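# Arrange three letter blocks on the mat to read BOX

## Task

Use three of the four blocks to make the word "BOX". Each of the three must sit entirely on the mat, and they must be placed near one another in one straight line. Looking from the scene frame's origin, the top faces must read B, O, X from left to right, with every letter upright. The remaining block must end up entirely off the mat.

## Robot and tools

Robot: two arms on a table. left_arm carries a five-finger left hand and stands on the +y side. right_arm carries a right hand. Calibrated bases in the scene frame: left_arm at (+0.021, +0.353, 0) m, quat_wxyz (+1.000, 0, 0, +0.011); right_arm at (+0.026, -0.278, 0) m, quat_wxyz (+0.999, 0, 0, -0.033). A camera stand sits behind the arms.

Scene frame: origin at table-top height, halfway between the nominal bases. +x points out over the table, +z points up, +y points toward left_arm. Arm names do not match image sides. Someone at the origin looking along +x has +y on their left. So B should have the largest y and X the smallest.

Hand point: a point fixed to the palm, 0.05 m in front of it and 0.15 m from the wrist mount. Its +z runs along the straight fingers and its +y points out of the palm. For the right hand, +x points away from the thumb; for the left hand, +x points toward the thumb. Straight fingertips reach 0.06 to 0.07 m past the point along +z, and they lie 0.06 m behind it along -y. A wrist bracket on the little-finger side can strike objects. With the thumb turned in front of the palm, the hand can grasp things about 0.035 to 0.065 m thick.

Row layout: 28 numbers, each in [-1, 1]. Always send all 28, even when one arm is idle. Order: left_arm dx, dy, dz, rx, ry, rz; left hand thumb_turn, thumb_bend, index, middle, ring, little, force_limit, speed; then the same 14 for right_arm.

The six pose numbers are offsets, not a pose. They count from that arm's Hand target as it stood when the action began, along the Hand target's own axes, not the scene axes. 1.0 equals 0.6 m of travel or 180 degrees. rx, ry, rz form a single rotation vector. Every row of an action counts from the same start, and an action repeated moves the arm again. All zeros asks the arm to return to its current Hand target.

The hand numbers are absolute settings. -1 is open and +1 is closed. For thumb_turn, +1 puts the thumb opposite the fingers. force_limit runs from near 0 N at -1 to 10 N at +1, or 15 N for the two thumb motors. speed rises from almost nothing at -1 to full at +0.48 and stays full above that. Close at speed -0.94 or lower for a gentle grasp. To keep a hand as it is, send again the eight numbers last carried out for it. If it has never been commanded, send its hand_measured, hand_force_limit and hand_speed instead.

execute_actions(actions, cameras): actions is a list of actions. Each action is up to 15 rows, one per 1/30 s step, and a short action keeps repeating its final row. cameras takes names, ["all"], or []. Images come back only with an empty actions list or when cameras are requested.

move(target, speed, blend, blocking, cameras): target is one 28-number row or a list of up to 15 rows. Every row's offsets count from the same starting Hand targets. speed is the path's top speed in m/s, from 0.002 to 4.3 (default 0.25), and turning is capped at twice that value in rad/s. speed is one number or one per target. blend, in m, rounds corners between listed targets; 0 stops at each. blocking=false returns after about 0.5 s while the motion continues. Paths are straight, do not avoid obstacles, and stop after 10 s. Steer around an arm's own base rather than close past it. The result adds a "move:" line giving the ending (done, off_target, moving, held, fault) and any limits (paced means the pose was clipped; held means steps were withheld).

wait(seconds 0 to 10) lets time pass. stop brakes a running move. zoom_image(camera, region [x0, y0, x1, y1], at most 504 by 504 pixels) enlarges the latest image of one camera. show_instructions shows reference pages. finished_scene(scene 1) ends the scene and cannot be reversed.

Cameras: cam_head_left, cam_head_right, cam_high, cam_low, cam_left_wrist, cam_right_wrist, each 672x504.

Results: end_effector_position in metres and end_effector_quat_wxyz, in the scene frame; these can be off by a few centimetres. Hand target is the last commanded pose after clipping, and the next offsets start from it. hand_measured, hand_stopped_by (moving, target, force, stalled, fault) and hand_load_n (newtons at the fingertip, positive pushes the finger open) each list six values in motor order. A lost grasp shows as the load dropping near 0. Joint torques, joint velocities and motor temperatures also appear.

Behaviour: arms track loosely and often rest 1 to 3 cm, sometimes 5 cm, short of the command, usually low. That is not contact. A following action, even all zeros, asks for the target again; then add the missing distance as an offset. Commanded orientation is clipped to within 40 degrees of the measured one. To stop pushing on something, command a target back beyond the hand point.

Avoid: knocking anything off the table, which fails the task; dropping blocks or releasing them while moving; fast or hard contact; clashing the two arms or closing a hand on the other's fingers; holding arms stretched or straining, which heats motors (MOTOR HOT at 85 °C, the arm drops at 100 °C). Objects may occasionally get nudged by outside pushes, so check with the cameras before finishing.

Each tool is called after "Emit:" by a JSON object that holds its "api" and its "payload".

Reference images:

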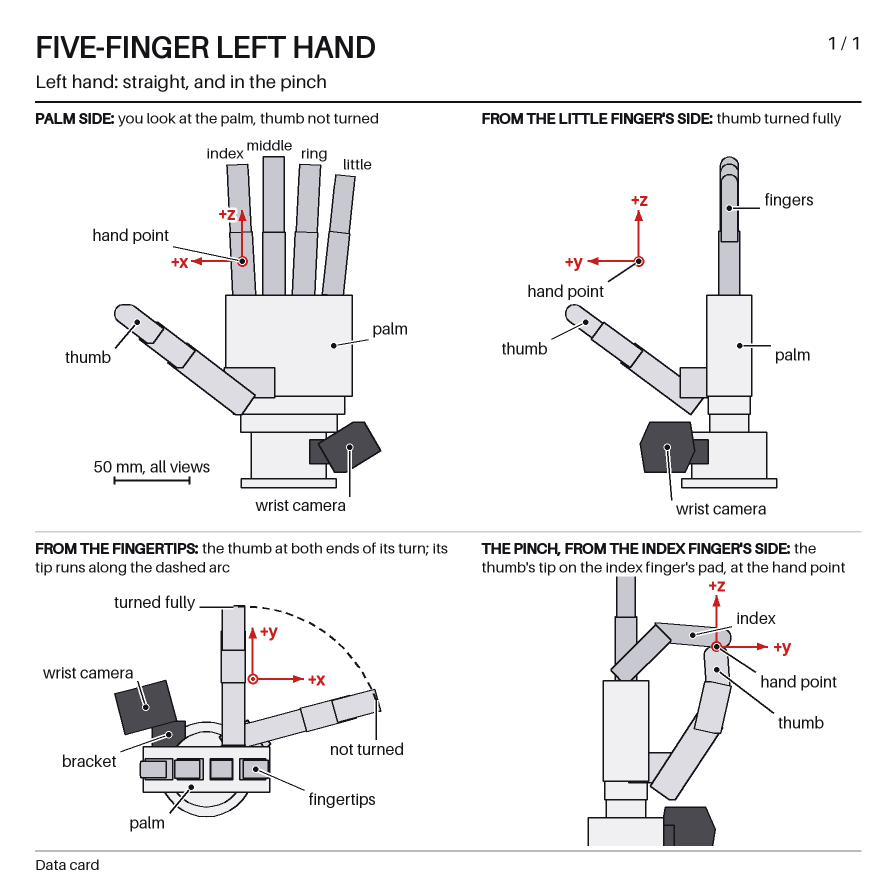

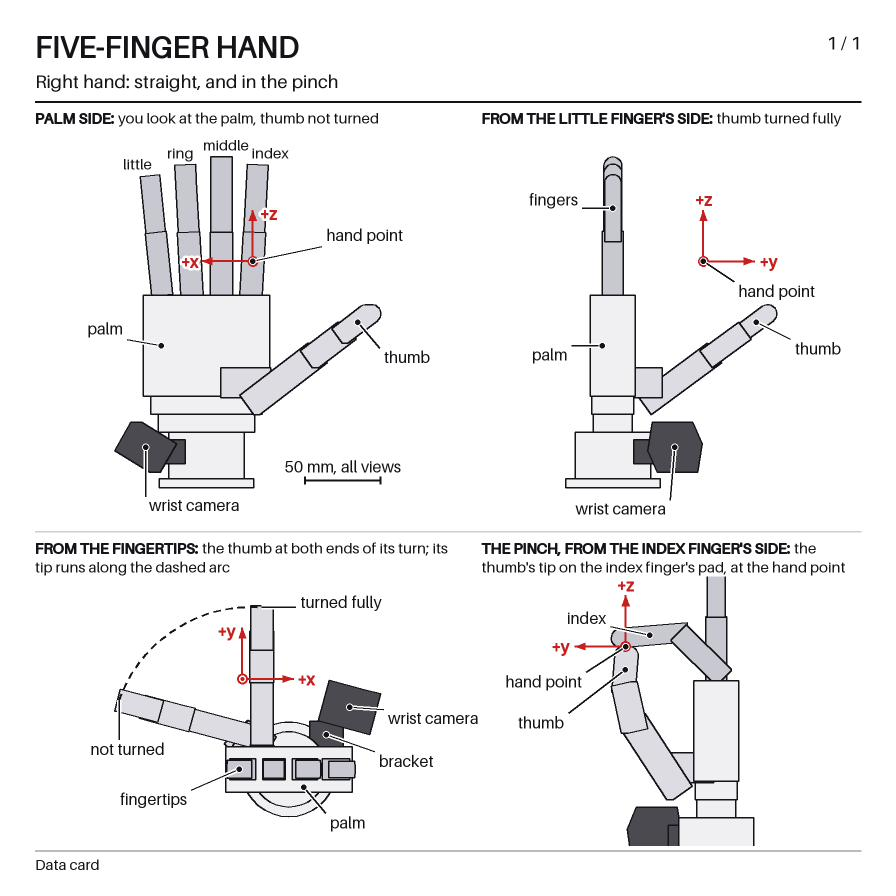

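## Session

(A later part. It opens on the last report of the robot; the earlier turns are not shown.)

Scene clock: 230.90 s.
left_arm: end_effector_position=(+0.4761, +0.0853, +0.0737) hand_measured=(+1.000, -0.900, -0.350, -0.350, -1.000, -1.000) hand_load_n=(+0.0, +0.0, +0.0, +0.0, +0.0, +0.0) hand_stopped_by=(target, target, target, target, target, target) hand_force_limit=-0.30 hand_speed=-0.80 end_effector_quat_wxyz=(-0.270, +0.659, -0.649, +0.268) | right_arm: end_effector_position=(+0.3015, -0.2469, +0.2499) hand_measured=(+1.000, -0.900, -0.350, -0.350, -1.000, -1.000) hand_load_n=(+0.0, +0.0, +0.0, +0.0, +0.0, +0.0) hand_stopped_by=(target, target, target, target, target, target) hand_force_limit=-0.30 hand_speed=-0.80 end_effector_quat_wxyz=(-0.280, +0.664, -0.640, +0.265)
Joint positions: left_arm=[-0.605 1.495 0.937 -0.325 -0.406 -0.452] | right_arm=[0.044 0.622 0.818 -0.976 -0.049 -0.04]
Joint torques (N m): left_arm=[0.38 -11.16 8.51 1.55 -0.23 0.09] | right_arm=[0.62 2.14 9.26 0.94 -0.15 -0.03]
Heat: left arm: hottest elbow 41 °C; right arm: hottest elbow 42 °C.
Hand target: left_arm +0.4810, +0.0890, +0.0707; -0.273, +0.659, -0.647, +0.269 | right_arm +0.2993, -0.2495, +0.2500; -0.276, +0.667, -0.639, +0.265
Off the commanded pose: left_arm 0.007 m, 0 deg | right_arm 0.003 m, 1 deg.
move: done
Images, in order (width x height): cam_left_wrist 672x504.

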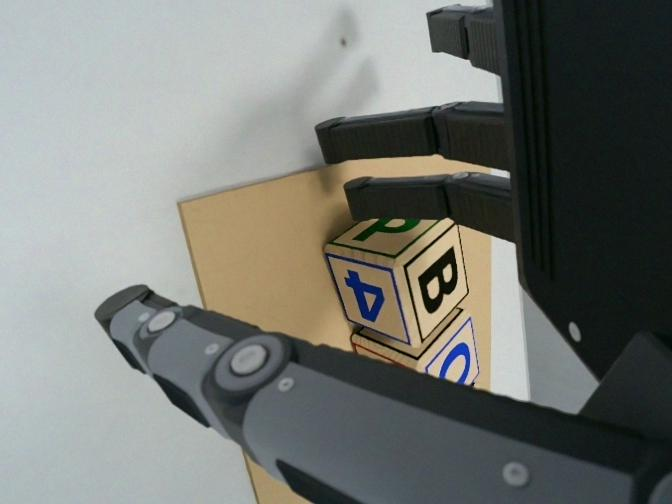

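Emit:
{"api": "move", "payload": {"target": [0.05, 0.0, 0.0, 0, 0, 0, 1, -0.9, -0.35, -0.35, -1, -1, -0.3, -0.8, 0, 0, 0, 0, 0, 0, 1, -0.9, -0.35, -0.35, -1, -1, -0.3, -0.8], "speed": 0.05, "cameras": ["cam_left_wrist","cam_head_right"]}}

Emit:
{"api": "zoom_image", "payload": {"camera": "cam_head_right", "region": [330, 230, 450, 320]}}

Scene clock: 232.57 s.
left_arm: end_effector_position=(+0.4694, +0.0774, +0.0580) hand_measured=(+1.000, -0.900, -0.350, -0.350, -1.000, -1.000) hand_load_n=(+0.0, +0.0, +0.0, +0.0, +0.0, +0.0) hand_stopped_by=(target, target, target, target, target, target) hand_force_limit=-0.30 hand_speed=-0.80 end_effector_quat_wxyz=(-0.275, +0.661, -0.650, +0.255) | right_arm: end_effector_position=(+0.3015, -0.2469, +0.2499) hand_measured=(+1.000, -0.900, -0.350, -0.350, -1.000, -1.000) hand_load_n=(-0.5, +0.0, +0.0, +0.0, +0.0, +0.0) hand_stopped_by=(target, target, target, target, target, target) hand_force_limit=-0.30 hand_speed=-0.80 end_effector_quat_wxyz=(-0.280, +0.664, -0.640, +0.265)
Joint positions: left_arm=[-0.636 1.528 0.937 -0.328 -0.44 -0.479] | right_arm=[0.044 0.622 0.818 -0.976 -0.049 -0.04]
Joint torques (N m): left_arm=[-1.73 -10.75 12.66 0.47 -0.25 -0.07] | right_arm=[-0.21 1.38 9.72 0.65 -0.22 -0.11]
Heat: left arm: hottest elbow 41 °C; right arm: hottest elbow 42 °C.
Hand target: left_arm +0.4815, +0.0589, +0.0709; -0.273, +0.659, -0.647, +0.269 | right_arm +0.2993, -0.2495, +0.2500; -0.276, +0.667, -0.639, +0.265
Off the commanded pose: left_arm 0.025 m, 2 deg | right_arm 0.003 m, 1 deg.
move: off_target (left_arm)
Images, in order (width x height): cam_head_right 672x504, cam_left_wrist 672x504.

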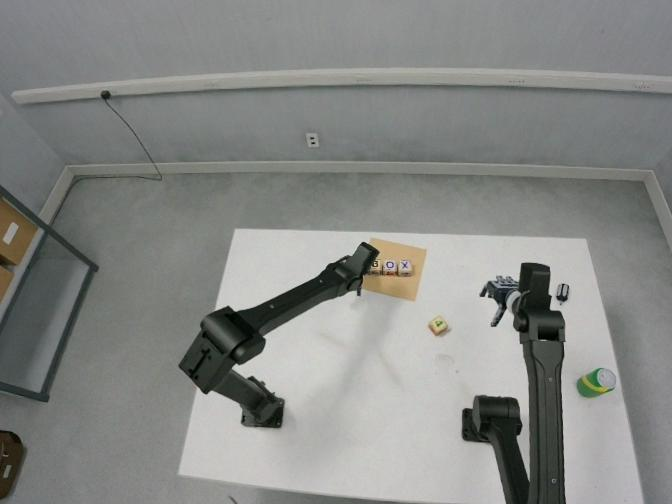

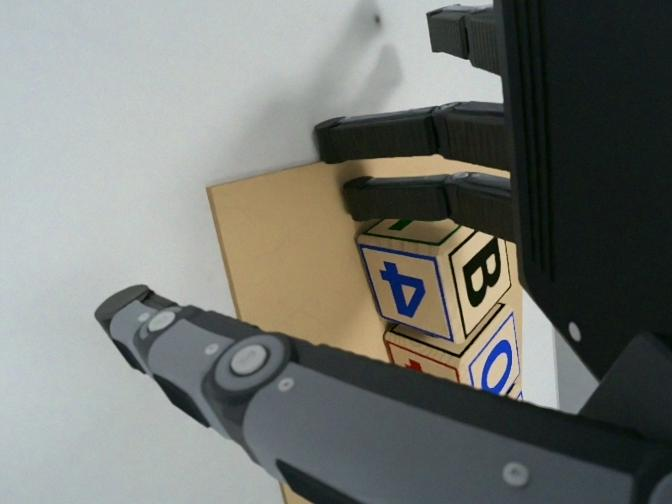

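Scaled by 4.200.

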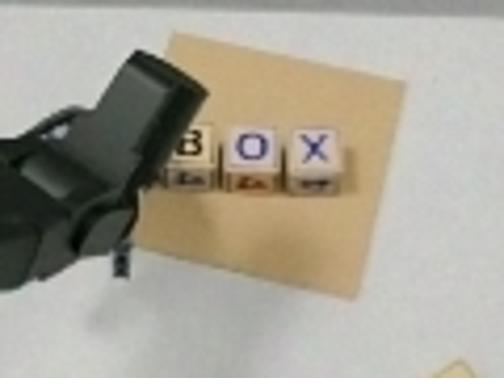

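Emit:
{"api": "move", "payload": {"target": [0.0268, -0.0297, -0.0198, 0, 0, 0, 1, -0.9, -0.35, -0.35, -1, -1, -0.3, -0.8, 0, 0, 0, 0, 0, 0, 1, -0.9, -0.35, -0.35, -1, -1, -0.3, -0.8], "speed": 0.05, "cameras": ["cam_left_wrist","cam_head_right"]}}

Emit:
{"api": "zoom_image", "payload": {"camera": "cam_head_right", "region": [330, 230, 450, 320]}}

Scene clock: 234.10 s.
left_arm: end_effector_position=(+0.4729, +0.0606, +0.0757) hand_measured=(+1.000, -0.900, -0.350, -0.350, -1.000, -1.000) hand_load_n=(+0.0, +0.0, +0.0, +0.0, +0.0, +0.0) hand_stopped_by=(target, target, target, target, target, target) hand_force_limit=-0.30 hand_speed=-0.80 end_effector_quat_wxyz=(-0.273, +0.661, -0.652, +0.252) | right_arm: end_effector_position=(+0.3015, -0.2469, +0.2499) hand_measured=(+1.000, -0.900, -0.350, -0.350, -1.000, -1.000) hand_load_n=(+0.0, +0.0, +0.0, +0.0, +0.0, +0.0) hand_stopped_by=(target, target, target, target, target, target) hand_force_limit=-0.30 hand_speed=-0.80 end_effector_quat_wxyz=(-0.280, +0.664, -0.640, +0.265)
Joint positions: left_arm=[-0.66 1.535 1.004 -0.403 -0.451 -0.5] | right_arm=[0.044 0.622 0.818 -0.976 -0.049 -0.04]
Joint torques (N m): left_arm=[-1.44 -11.52 13.12 0.49 -0.39 -0.07] | right_arm=[-0.5 2.37 9.62 0.69 -0.18 -0.12]
Heat: left arm: hottest elbow 41 °C; right arm: hottest elbow 42 °C.
Hand target: left_arm +0.4861, +0.0430, +0.0920; -0.273, +0.659, -0.647, +0.269 | right_arm +0.2993, -0.2495, +0.2500; -0.276, +0.667, -0.639, +0.265
Off the commanded pose: left_arm 0.027 m, 2 deg | right_arm 0.003 m, 1 deg.
move: off_target (left_arm)
Images, in order (width x height): cam_head_right 672x504, cam_left_wrist 672x504.

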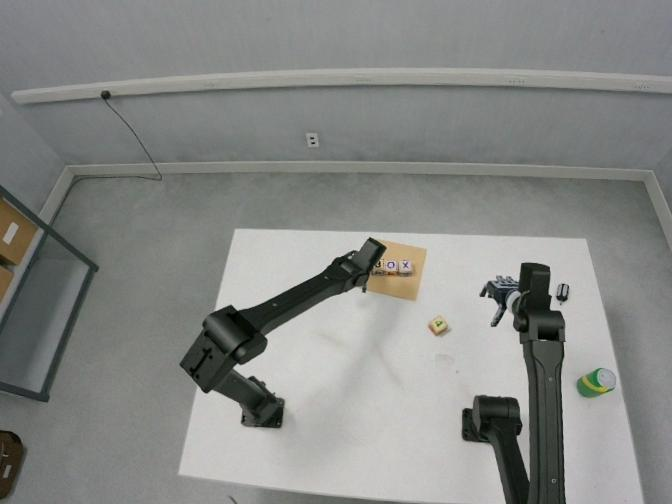

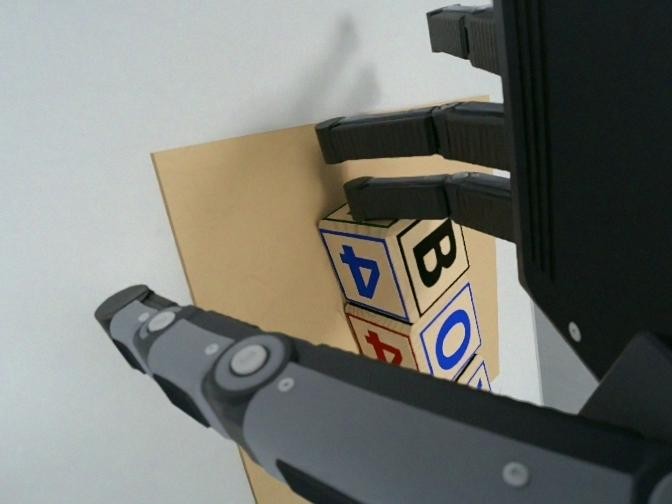

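Scaled by 4.200.

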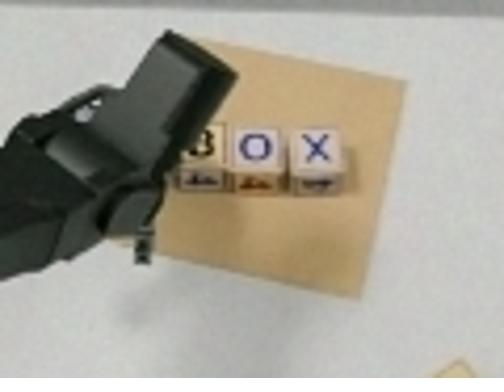

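Emit:
{"api": "move", "payload": {"target": [0.0137, -0.001, 0.0038, 0, 0, 0, 1, -0.9, -0.35, -0.35, -1, -1, -0.3, -0.8, 0, 0, 0, 0, 0, 0, 1, -0.9, -0.35, -0.35, -1, -1, -0.3, -0.8], "speed": 0.05, "cameras": ["cam_left_wrist","cam_head_right"]}}

Emit:
{"api": "zoom_image", "payload": {"camera": "cam_head_right", "region": [330, 230, 450, 320]}}

Scene clock: 235.13 s.
left_arm: end_effector_position=(+0.4750, +0.0543, +0.0742) hand_measured=(+1.000, -0.900, -0.350, -0.350, -1.000, -1.000) hand_load_n=(+0.0, +0.0, +0.0, +0.0, +0.0, +0.0) hand_stopped_by=(target, target, target, target, target, target) hand_force_limit=-0.30 hand_speed=-0.80 end_effector_quat_wxyz=(-0.274, +0.661, -0.652, +0.251) | right_arm: end_effector_position=(+0.3015, -0.2469, +0.2499) hand_measured=(+1.000, -0.900, -0.350, -0.350, -1.000, -1.000) hand_load_n=(+0.0, +0.0, +0.0, +0.0, +0.0, +0.0) hand_stopped_by=(target, target, target, target, target, target) hand_force_limit=-0.30 hand_speed=-0.80 end_effector_quat_wxyz=(-0.280, +0.664, -0.640, +0.265)
Joint positions: left_arm=[-0.669 1.551 1.02 -0.409 -0.458 -0.508] | right_arm=[0.044 0.622 0.818 -0.976 -0.049 -0.04]
Joint torques (N m): left_arm=[-1.61 -11.75 13.23 0.53 -0.37 -0.1] | right_arm=[-0.26 2.02 9.48 0.85 -0.21 -0.1]
Heat: left arm: hottest elbow 41 °C; right arm: hottest elbow 42 °C.
Hand target: left_arm +0.4883, +0.0349, +0.0906; -0.273, +0.659, -0.647, +0.269 | right_arm +0.2993, -0.2495, +0.2500; -0.276, +0.667, -0.639, +0.265
Off the commanded pose: left_arm 0.029 m, 2 deg | right_arm 0.003 m, 1 deg.
move: off_target (left_arm)
Images, in order (width x height): cam_head_right 672x504, cam_left_wrist 672x504.

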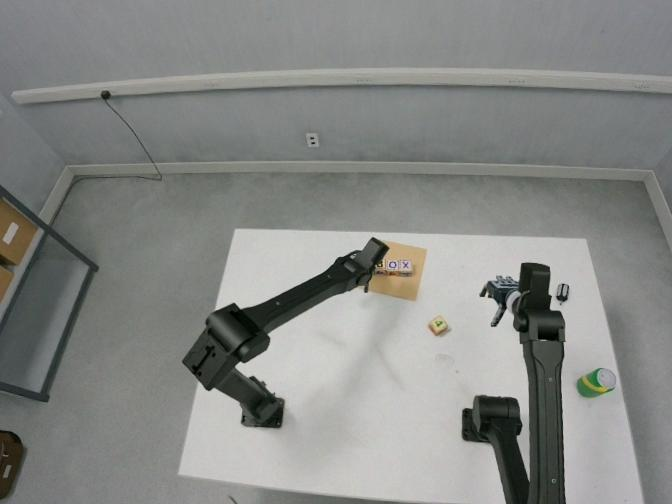

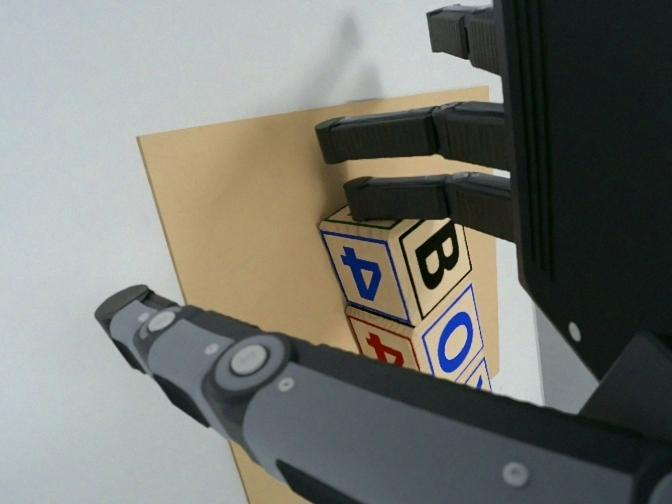

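Scaled by 4.200.

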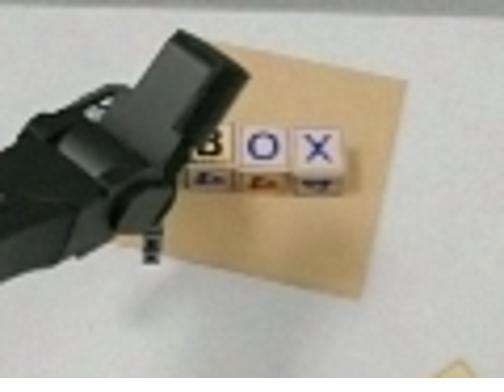

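Emit:
{"api": "move", "payload": {"target": [[-0.1088, 0.0085, -0.0203, 0, 0, 0, 1, -0.9, -0.35, -0.35, -1, -1, -0.3, -0.8, 0, 0, 0, 0, 0, 0, 1, -0.9, -0.35, -0.35, -1, -1, -0.3, -0.8],[-0.277, -0.0765, -0.2299, 0, 0, 0, 1, -0.9, -0.35, -0.35, -1, -1, -0.3, -0.8, 0, 0, 0, 0, 0, 0, 1, -0.9, -0.35, -0.35, -1, -1, -0.3, -0.8]], "speed": [0.1, 0.25], "blend": [0.01, 0], "cameras": ["cam_head_left","cam_head_right"]}}

Emit:
{"api": "zoom_image", "payload": {"camera": "cam_head_right", "region": [330, 230, 450, 320]}}

Emit:
{"api": "zoom_image", "payload": {"camera": "cam_head_left", "region": [320, 220, 440, 310]}}

Scene clock: 237.73 s.
left_arm: end_effector_position=(+0.4111, +0.1990, +0.2021) hand_measured=(+1.000, -0.900, -0.350, -0.350, -1.000, -1.000) hand_load_n=(+0.0, +0.0, +0.0, +0.0, +0.0, +0.0) hand_stopped_by=(target, target, target, target, target, target) hand_force_limit=-0.30 hand_speed=-0.80 end_effector_quat_wxyz=(-0.266, +0.661, -0.652, +0.258) | right_arm: end_effector_position=(+0.3015, -0.2469, +0.2499) hand_measured=(+1.000, -0.900, -0.350, -0.350, -1.000, -1.000) hand_load_n=(+0.0, +0.0, +0.0, +0.0, +0.0, +0.0) hand_stopped_by=(target, target, target, target, target, target) hand_force_limit=-0.30 hand_speed=-0.80 end_effector_quat_wxyz=(-0.280, +0.664, -0.640, +0.265)
Joint positions: left_arm=[-0.419 1.067 0.924 -0.713 -0.284 -0.304] | right_arm=[0.044 0.622 0.818 -0.976 -0.049 -0.04]
Joint torques (N m): left_arm=[0.38 -6.95 13.29 0.59 -0.14 0.1] | right_arm=[0.21 2.43 9.57 0.66 -0.22 -0.1]
Heat: left arm: hottest elbow 41 °C; right arm: hottest elbow 42 °C.
Hand target: left_arm +0.4202, +0.2001, +0.2205; -0.273, +0.659, -0.647, +0.269 | right_arm +0.2993, -0.2495, +0.2500; -0.276, +0.667, -0.639, +0.265
Off the commanded pose: left_arm 0.020 m, 2 deg | right_arm 0.003 m, 1 deg.
move: off_target (left_arm)
Images, in order (width x height): cam_head_left 672x504, cam_head_right 672x504.

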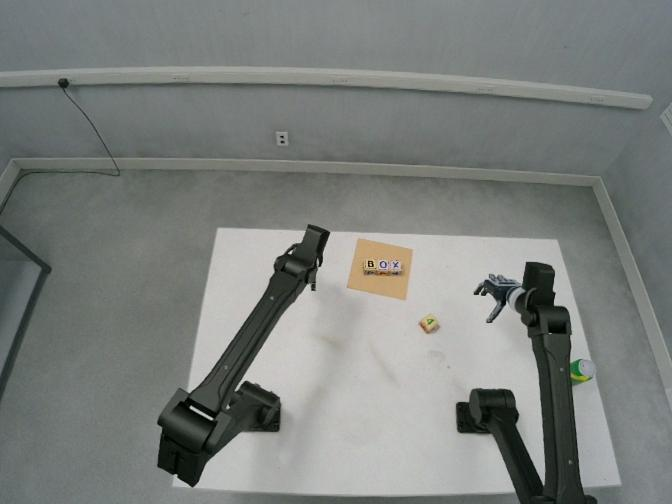

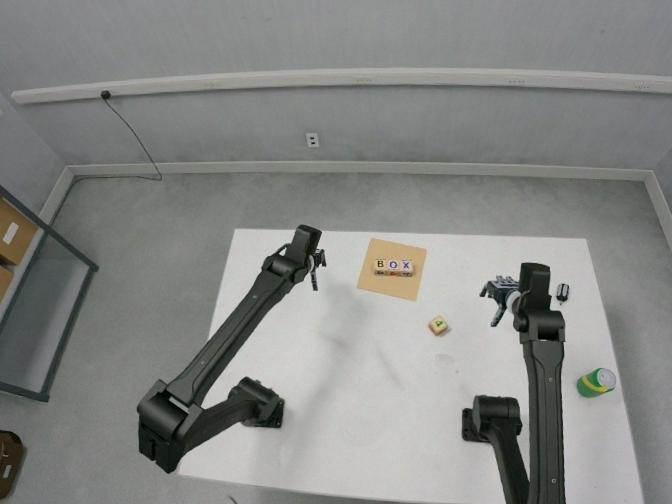

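Scaled by 4.200.

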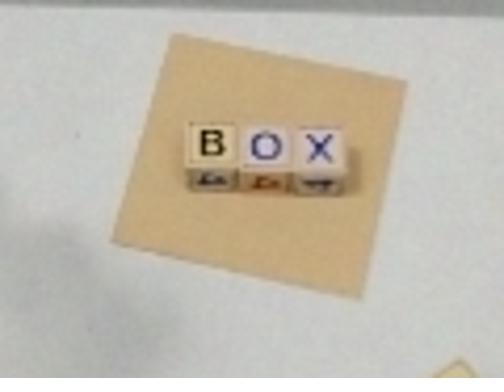

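Scaled by 4.200.

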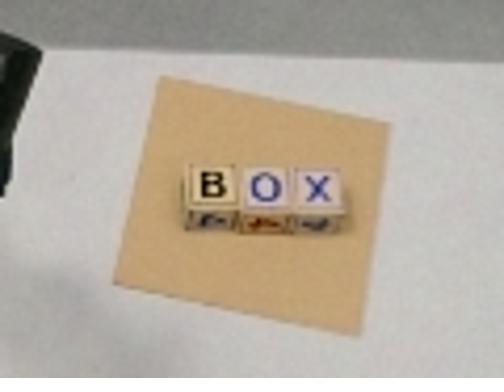

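Emit:
{"api": "wait", "payload": {"seconds": 0, "cameras": ["cam_right_wrist","cam_left_wrist","cam_high","cam_low"]}}

Emit:
{"api": "zoom_image", "payload": {"camera": "cam_high", "region": [280, 215, 390, 305]}}

Emit:
{"api": "zoom_image", "payload": {"camera": "cam_low", "region": [280, 230, 380, 300]}}

Scene clock: 239.27 s.
left_arm: end_effector_position=(+0.4111, +0.1991, +0.2020) hand_measured=(+1.000, -0.900, -0.350, -0.350, -1.000, -1.000) hand_load_n=(+0.0, +0.0, +0.0, +0.0, +0.0, +0.0) hand_stopped_by=(target, target, target, target, target, target) hand_force_limit=-0.30 hand_speed=-0.80 end_effector_quat_wxyz=(-0.266, +0.661, -0.652, +0.258) | right_arm: end_effector_position=(+0.3015, -0.2469, +0.2499) hand_measured=(+1.000, -0.900, -0.350, -0.350, -1.000, -1.000) hand_load_n=(+0.0, +0.0, +0.0, +0.0, +0.0, +0.0) hand_stopped_by=(target, target, target, target, target, target) hand_force_limit=-0.30 hand_speed=-0.80 end_effector_quat_wxyz=(-0.280, +0.664, -0.640, +0.265)
Joint positions: left_arm=[-0.419 1.067 0.924 -0.713 -0.284 -0.304] | right_arm=[0.044 0.622 0.818 -0.976 -0.049 -0.04]
Joint torques (N m): left_arm=[0.32 -6.95 13.29 0.65 -0.14 0.09] | right_arm=[0.44 1.9 9.48 0.69 -0.24 -0.09]
Heat: left arm: hottest elbow 41 °C; right arm: hottest elbow 42 °C.
Hand target: left_arm +0.4202, +0.2001, +0.2205; -0.273, +0.659, -0.647, +0.269 | right_arm +0.2993, -0.2495, +0.2500; -0.276, +0.667, -0.639, +0.265
Off the commanded pose: left_arm 0.020 m, 2 deg | right_arm 0.003 m, 1 deg.
Images, in order (width x height): cam_high 672x504, cam_low 672x504, cam_left_wrist 672x504, cam_right_wrist 672x504.

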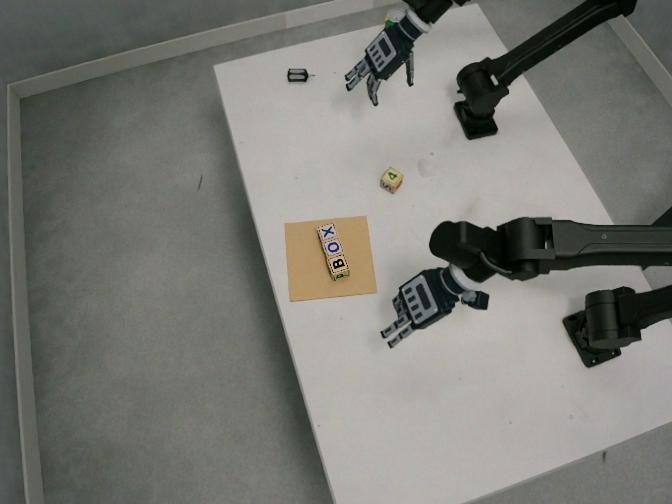

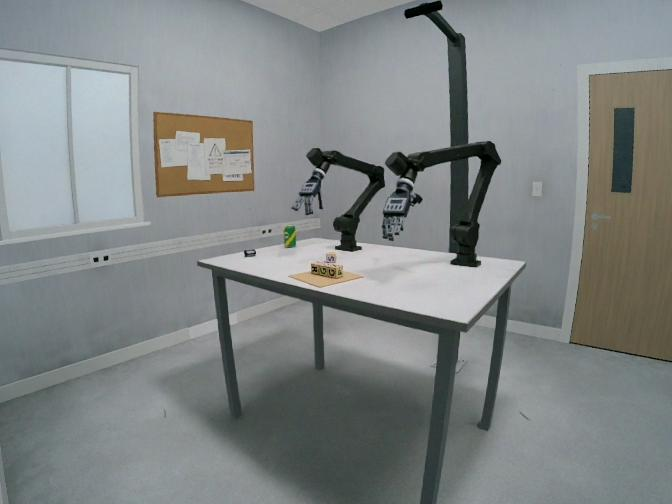

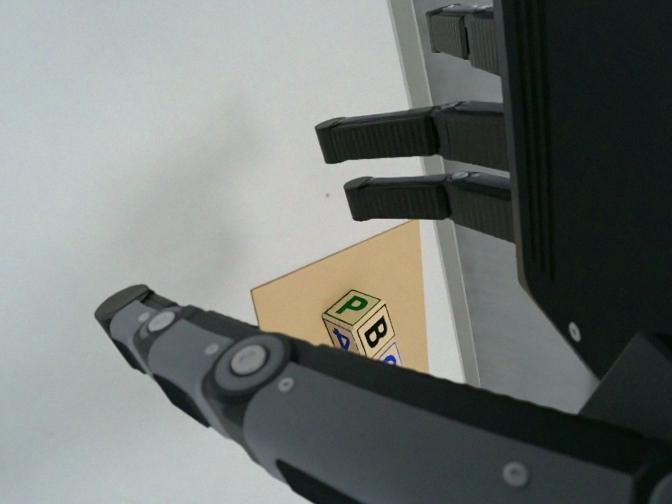

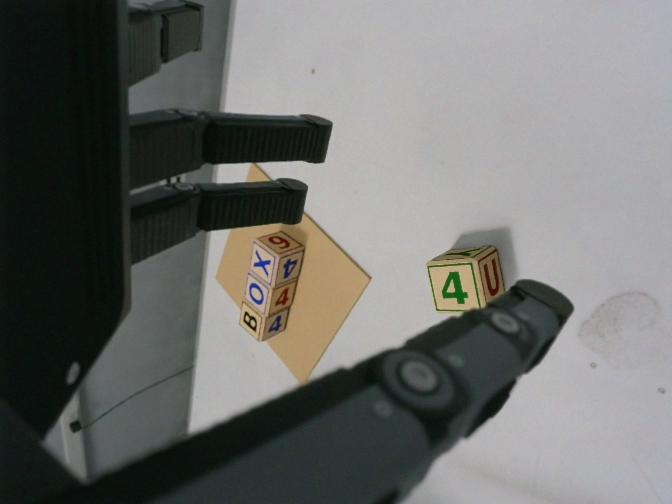

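Scaled by 4.582.

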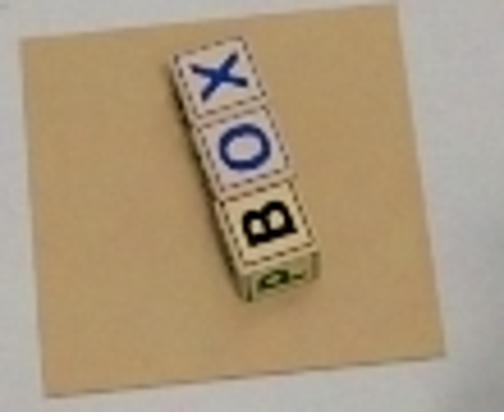

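Scaled by 5.040.

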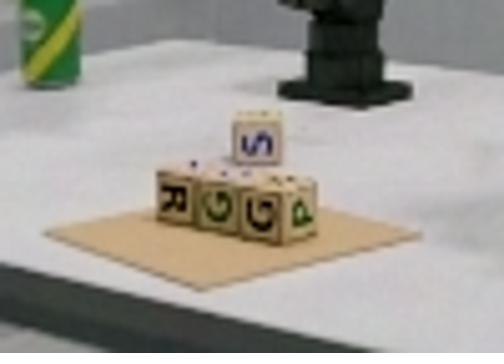

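Emit:
{"api": "zoom_image", "payload": {"camera": "cam_right_wrist", "region": [220, 210, 340, 360]}}

Emit:
{"api": "zoom_image", "payload": {"camera": "cam_left_wrist", "region": [300, 270, 420, 380]}}

Scaled by 3.360.

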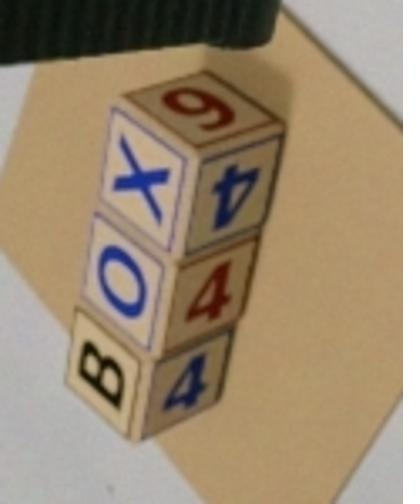

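Scaled by 4.200.

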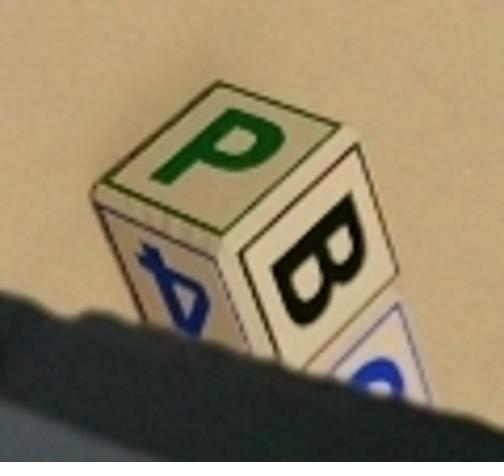

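Emit:
{"api": "finished_scene", "payload": {}}

The scene is finished: the task was done.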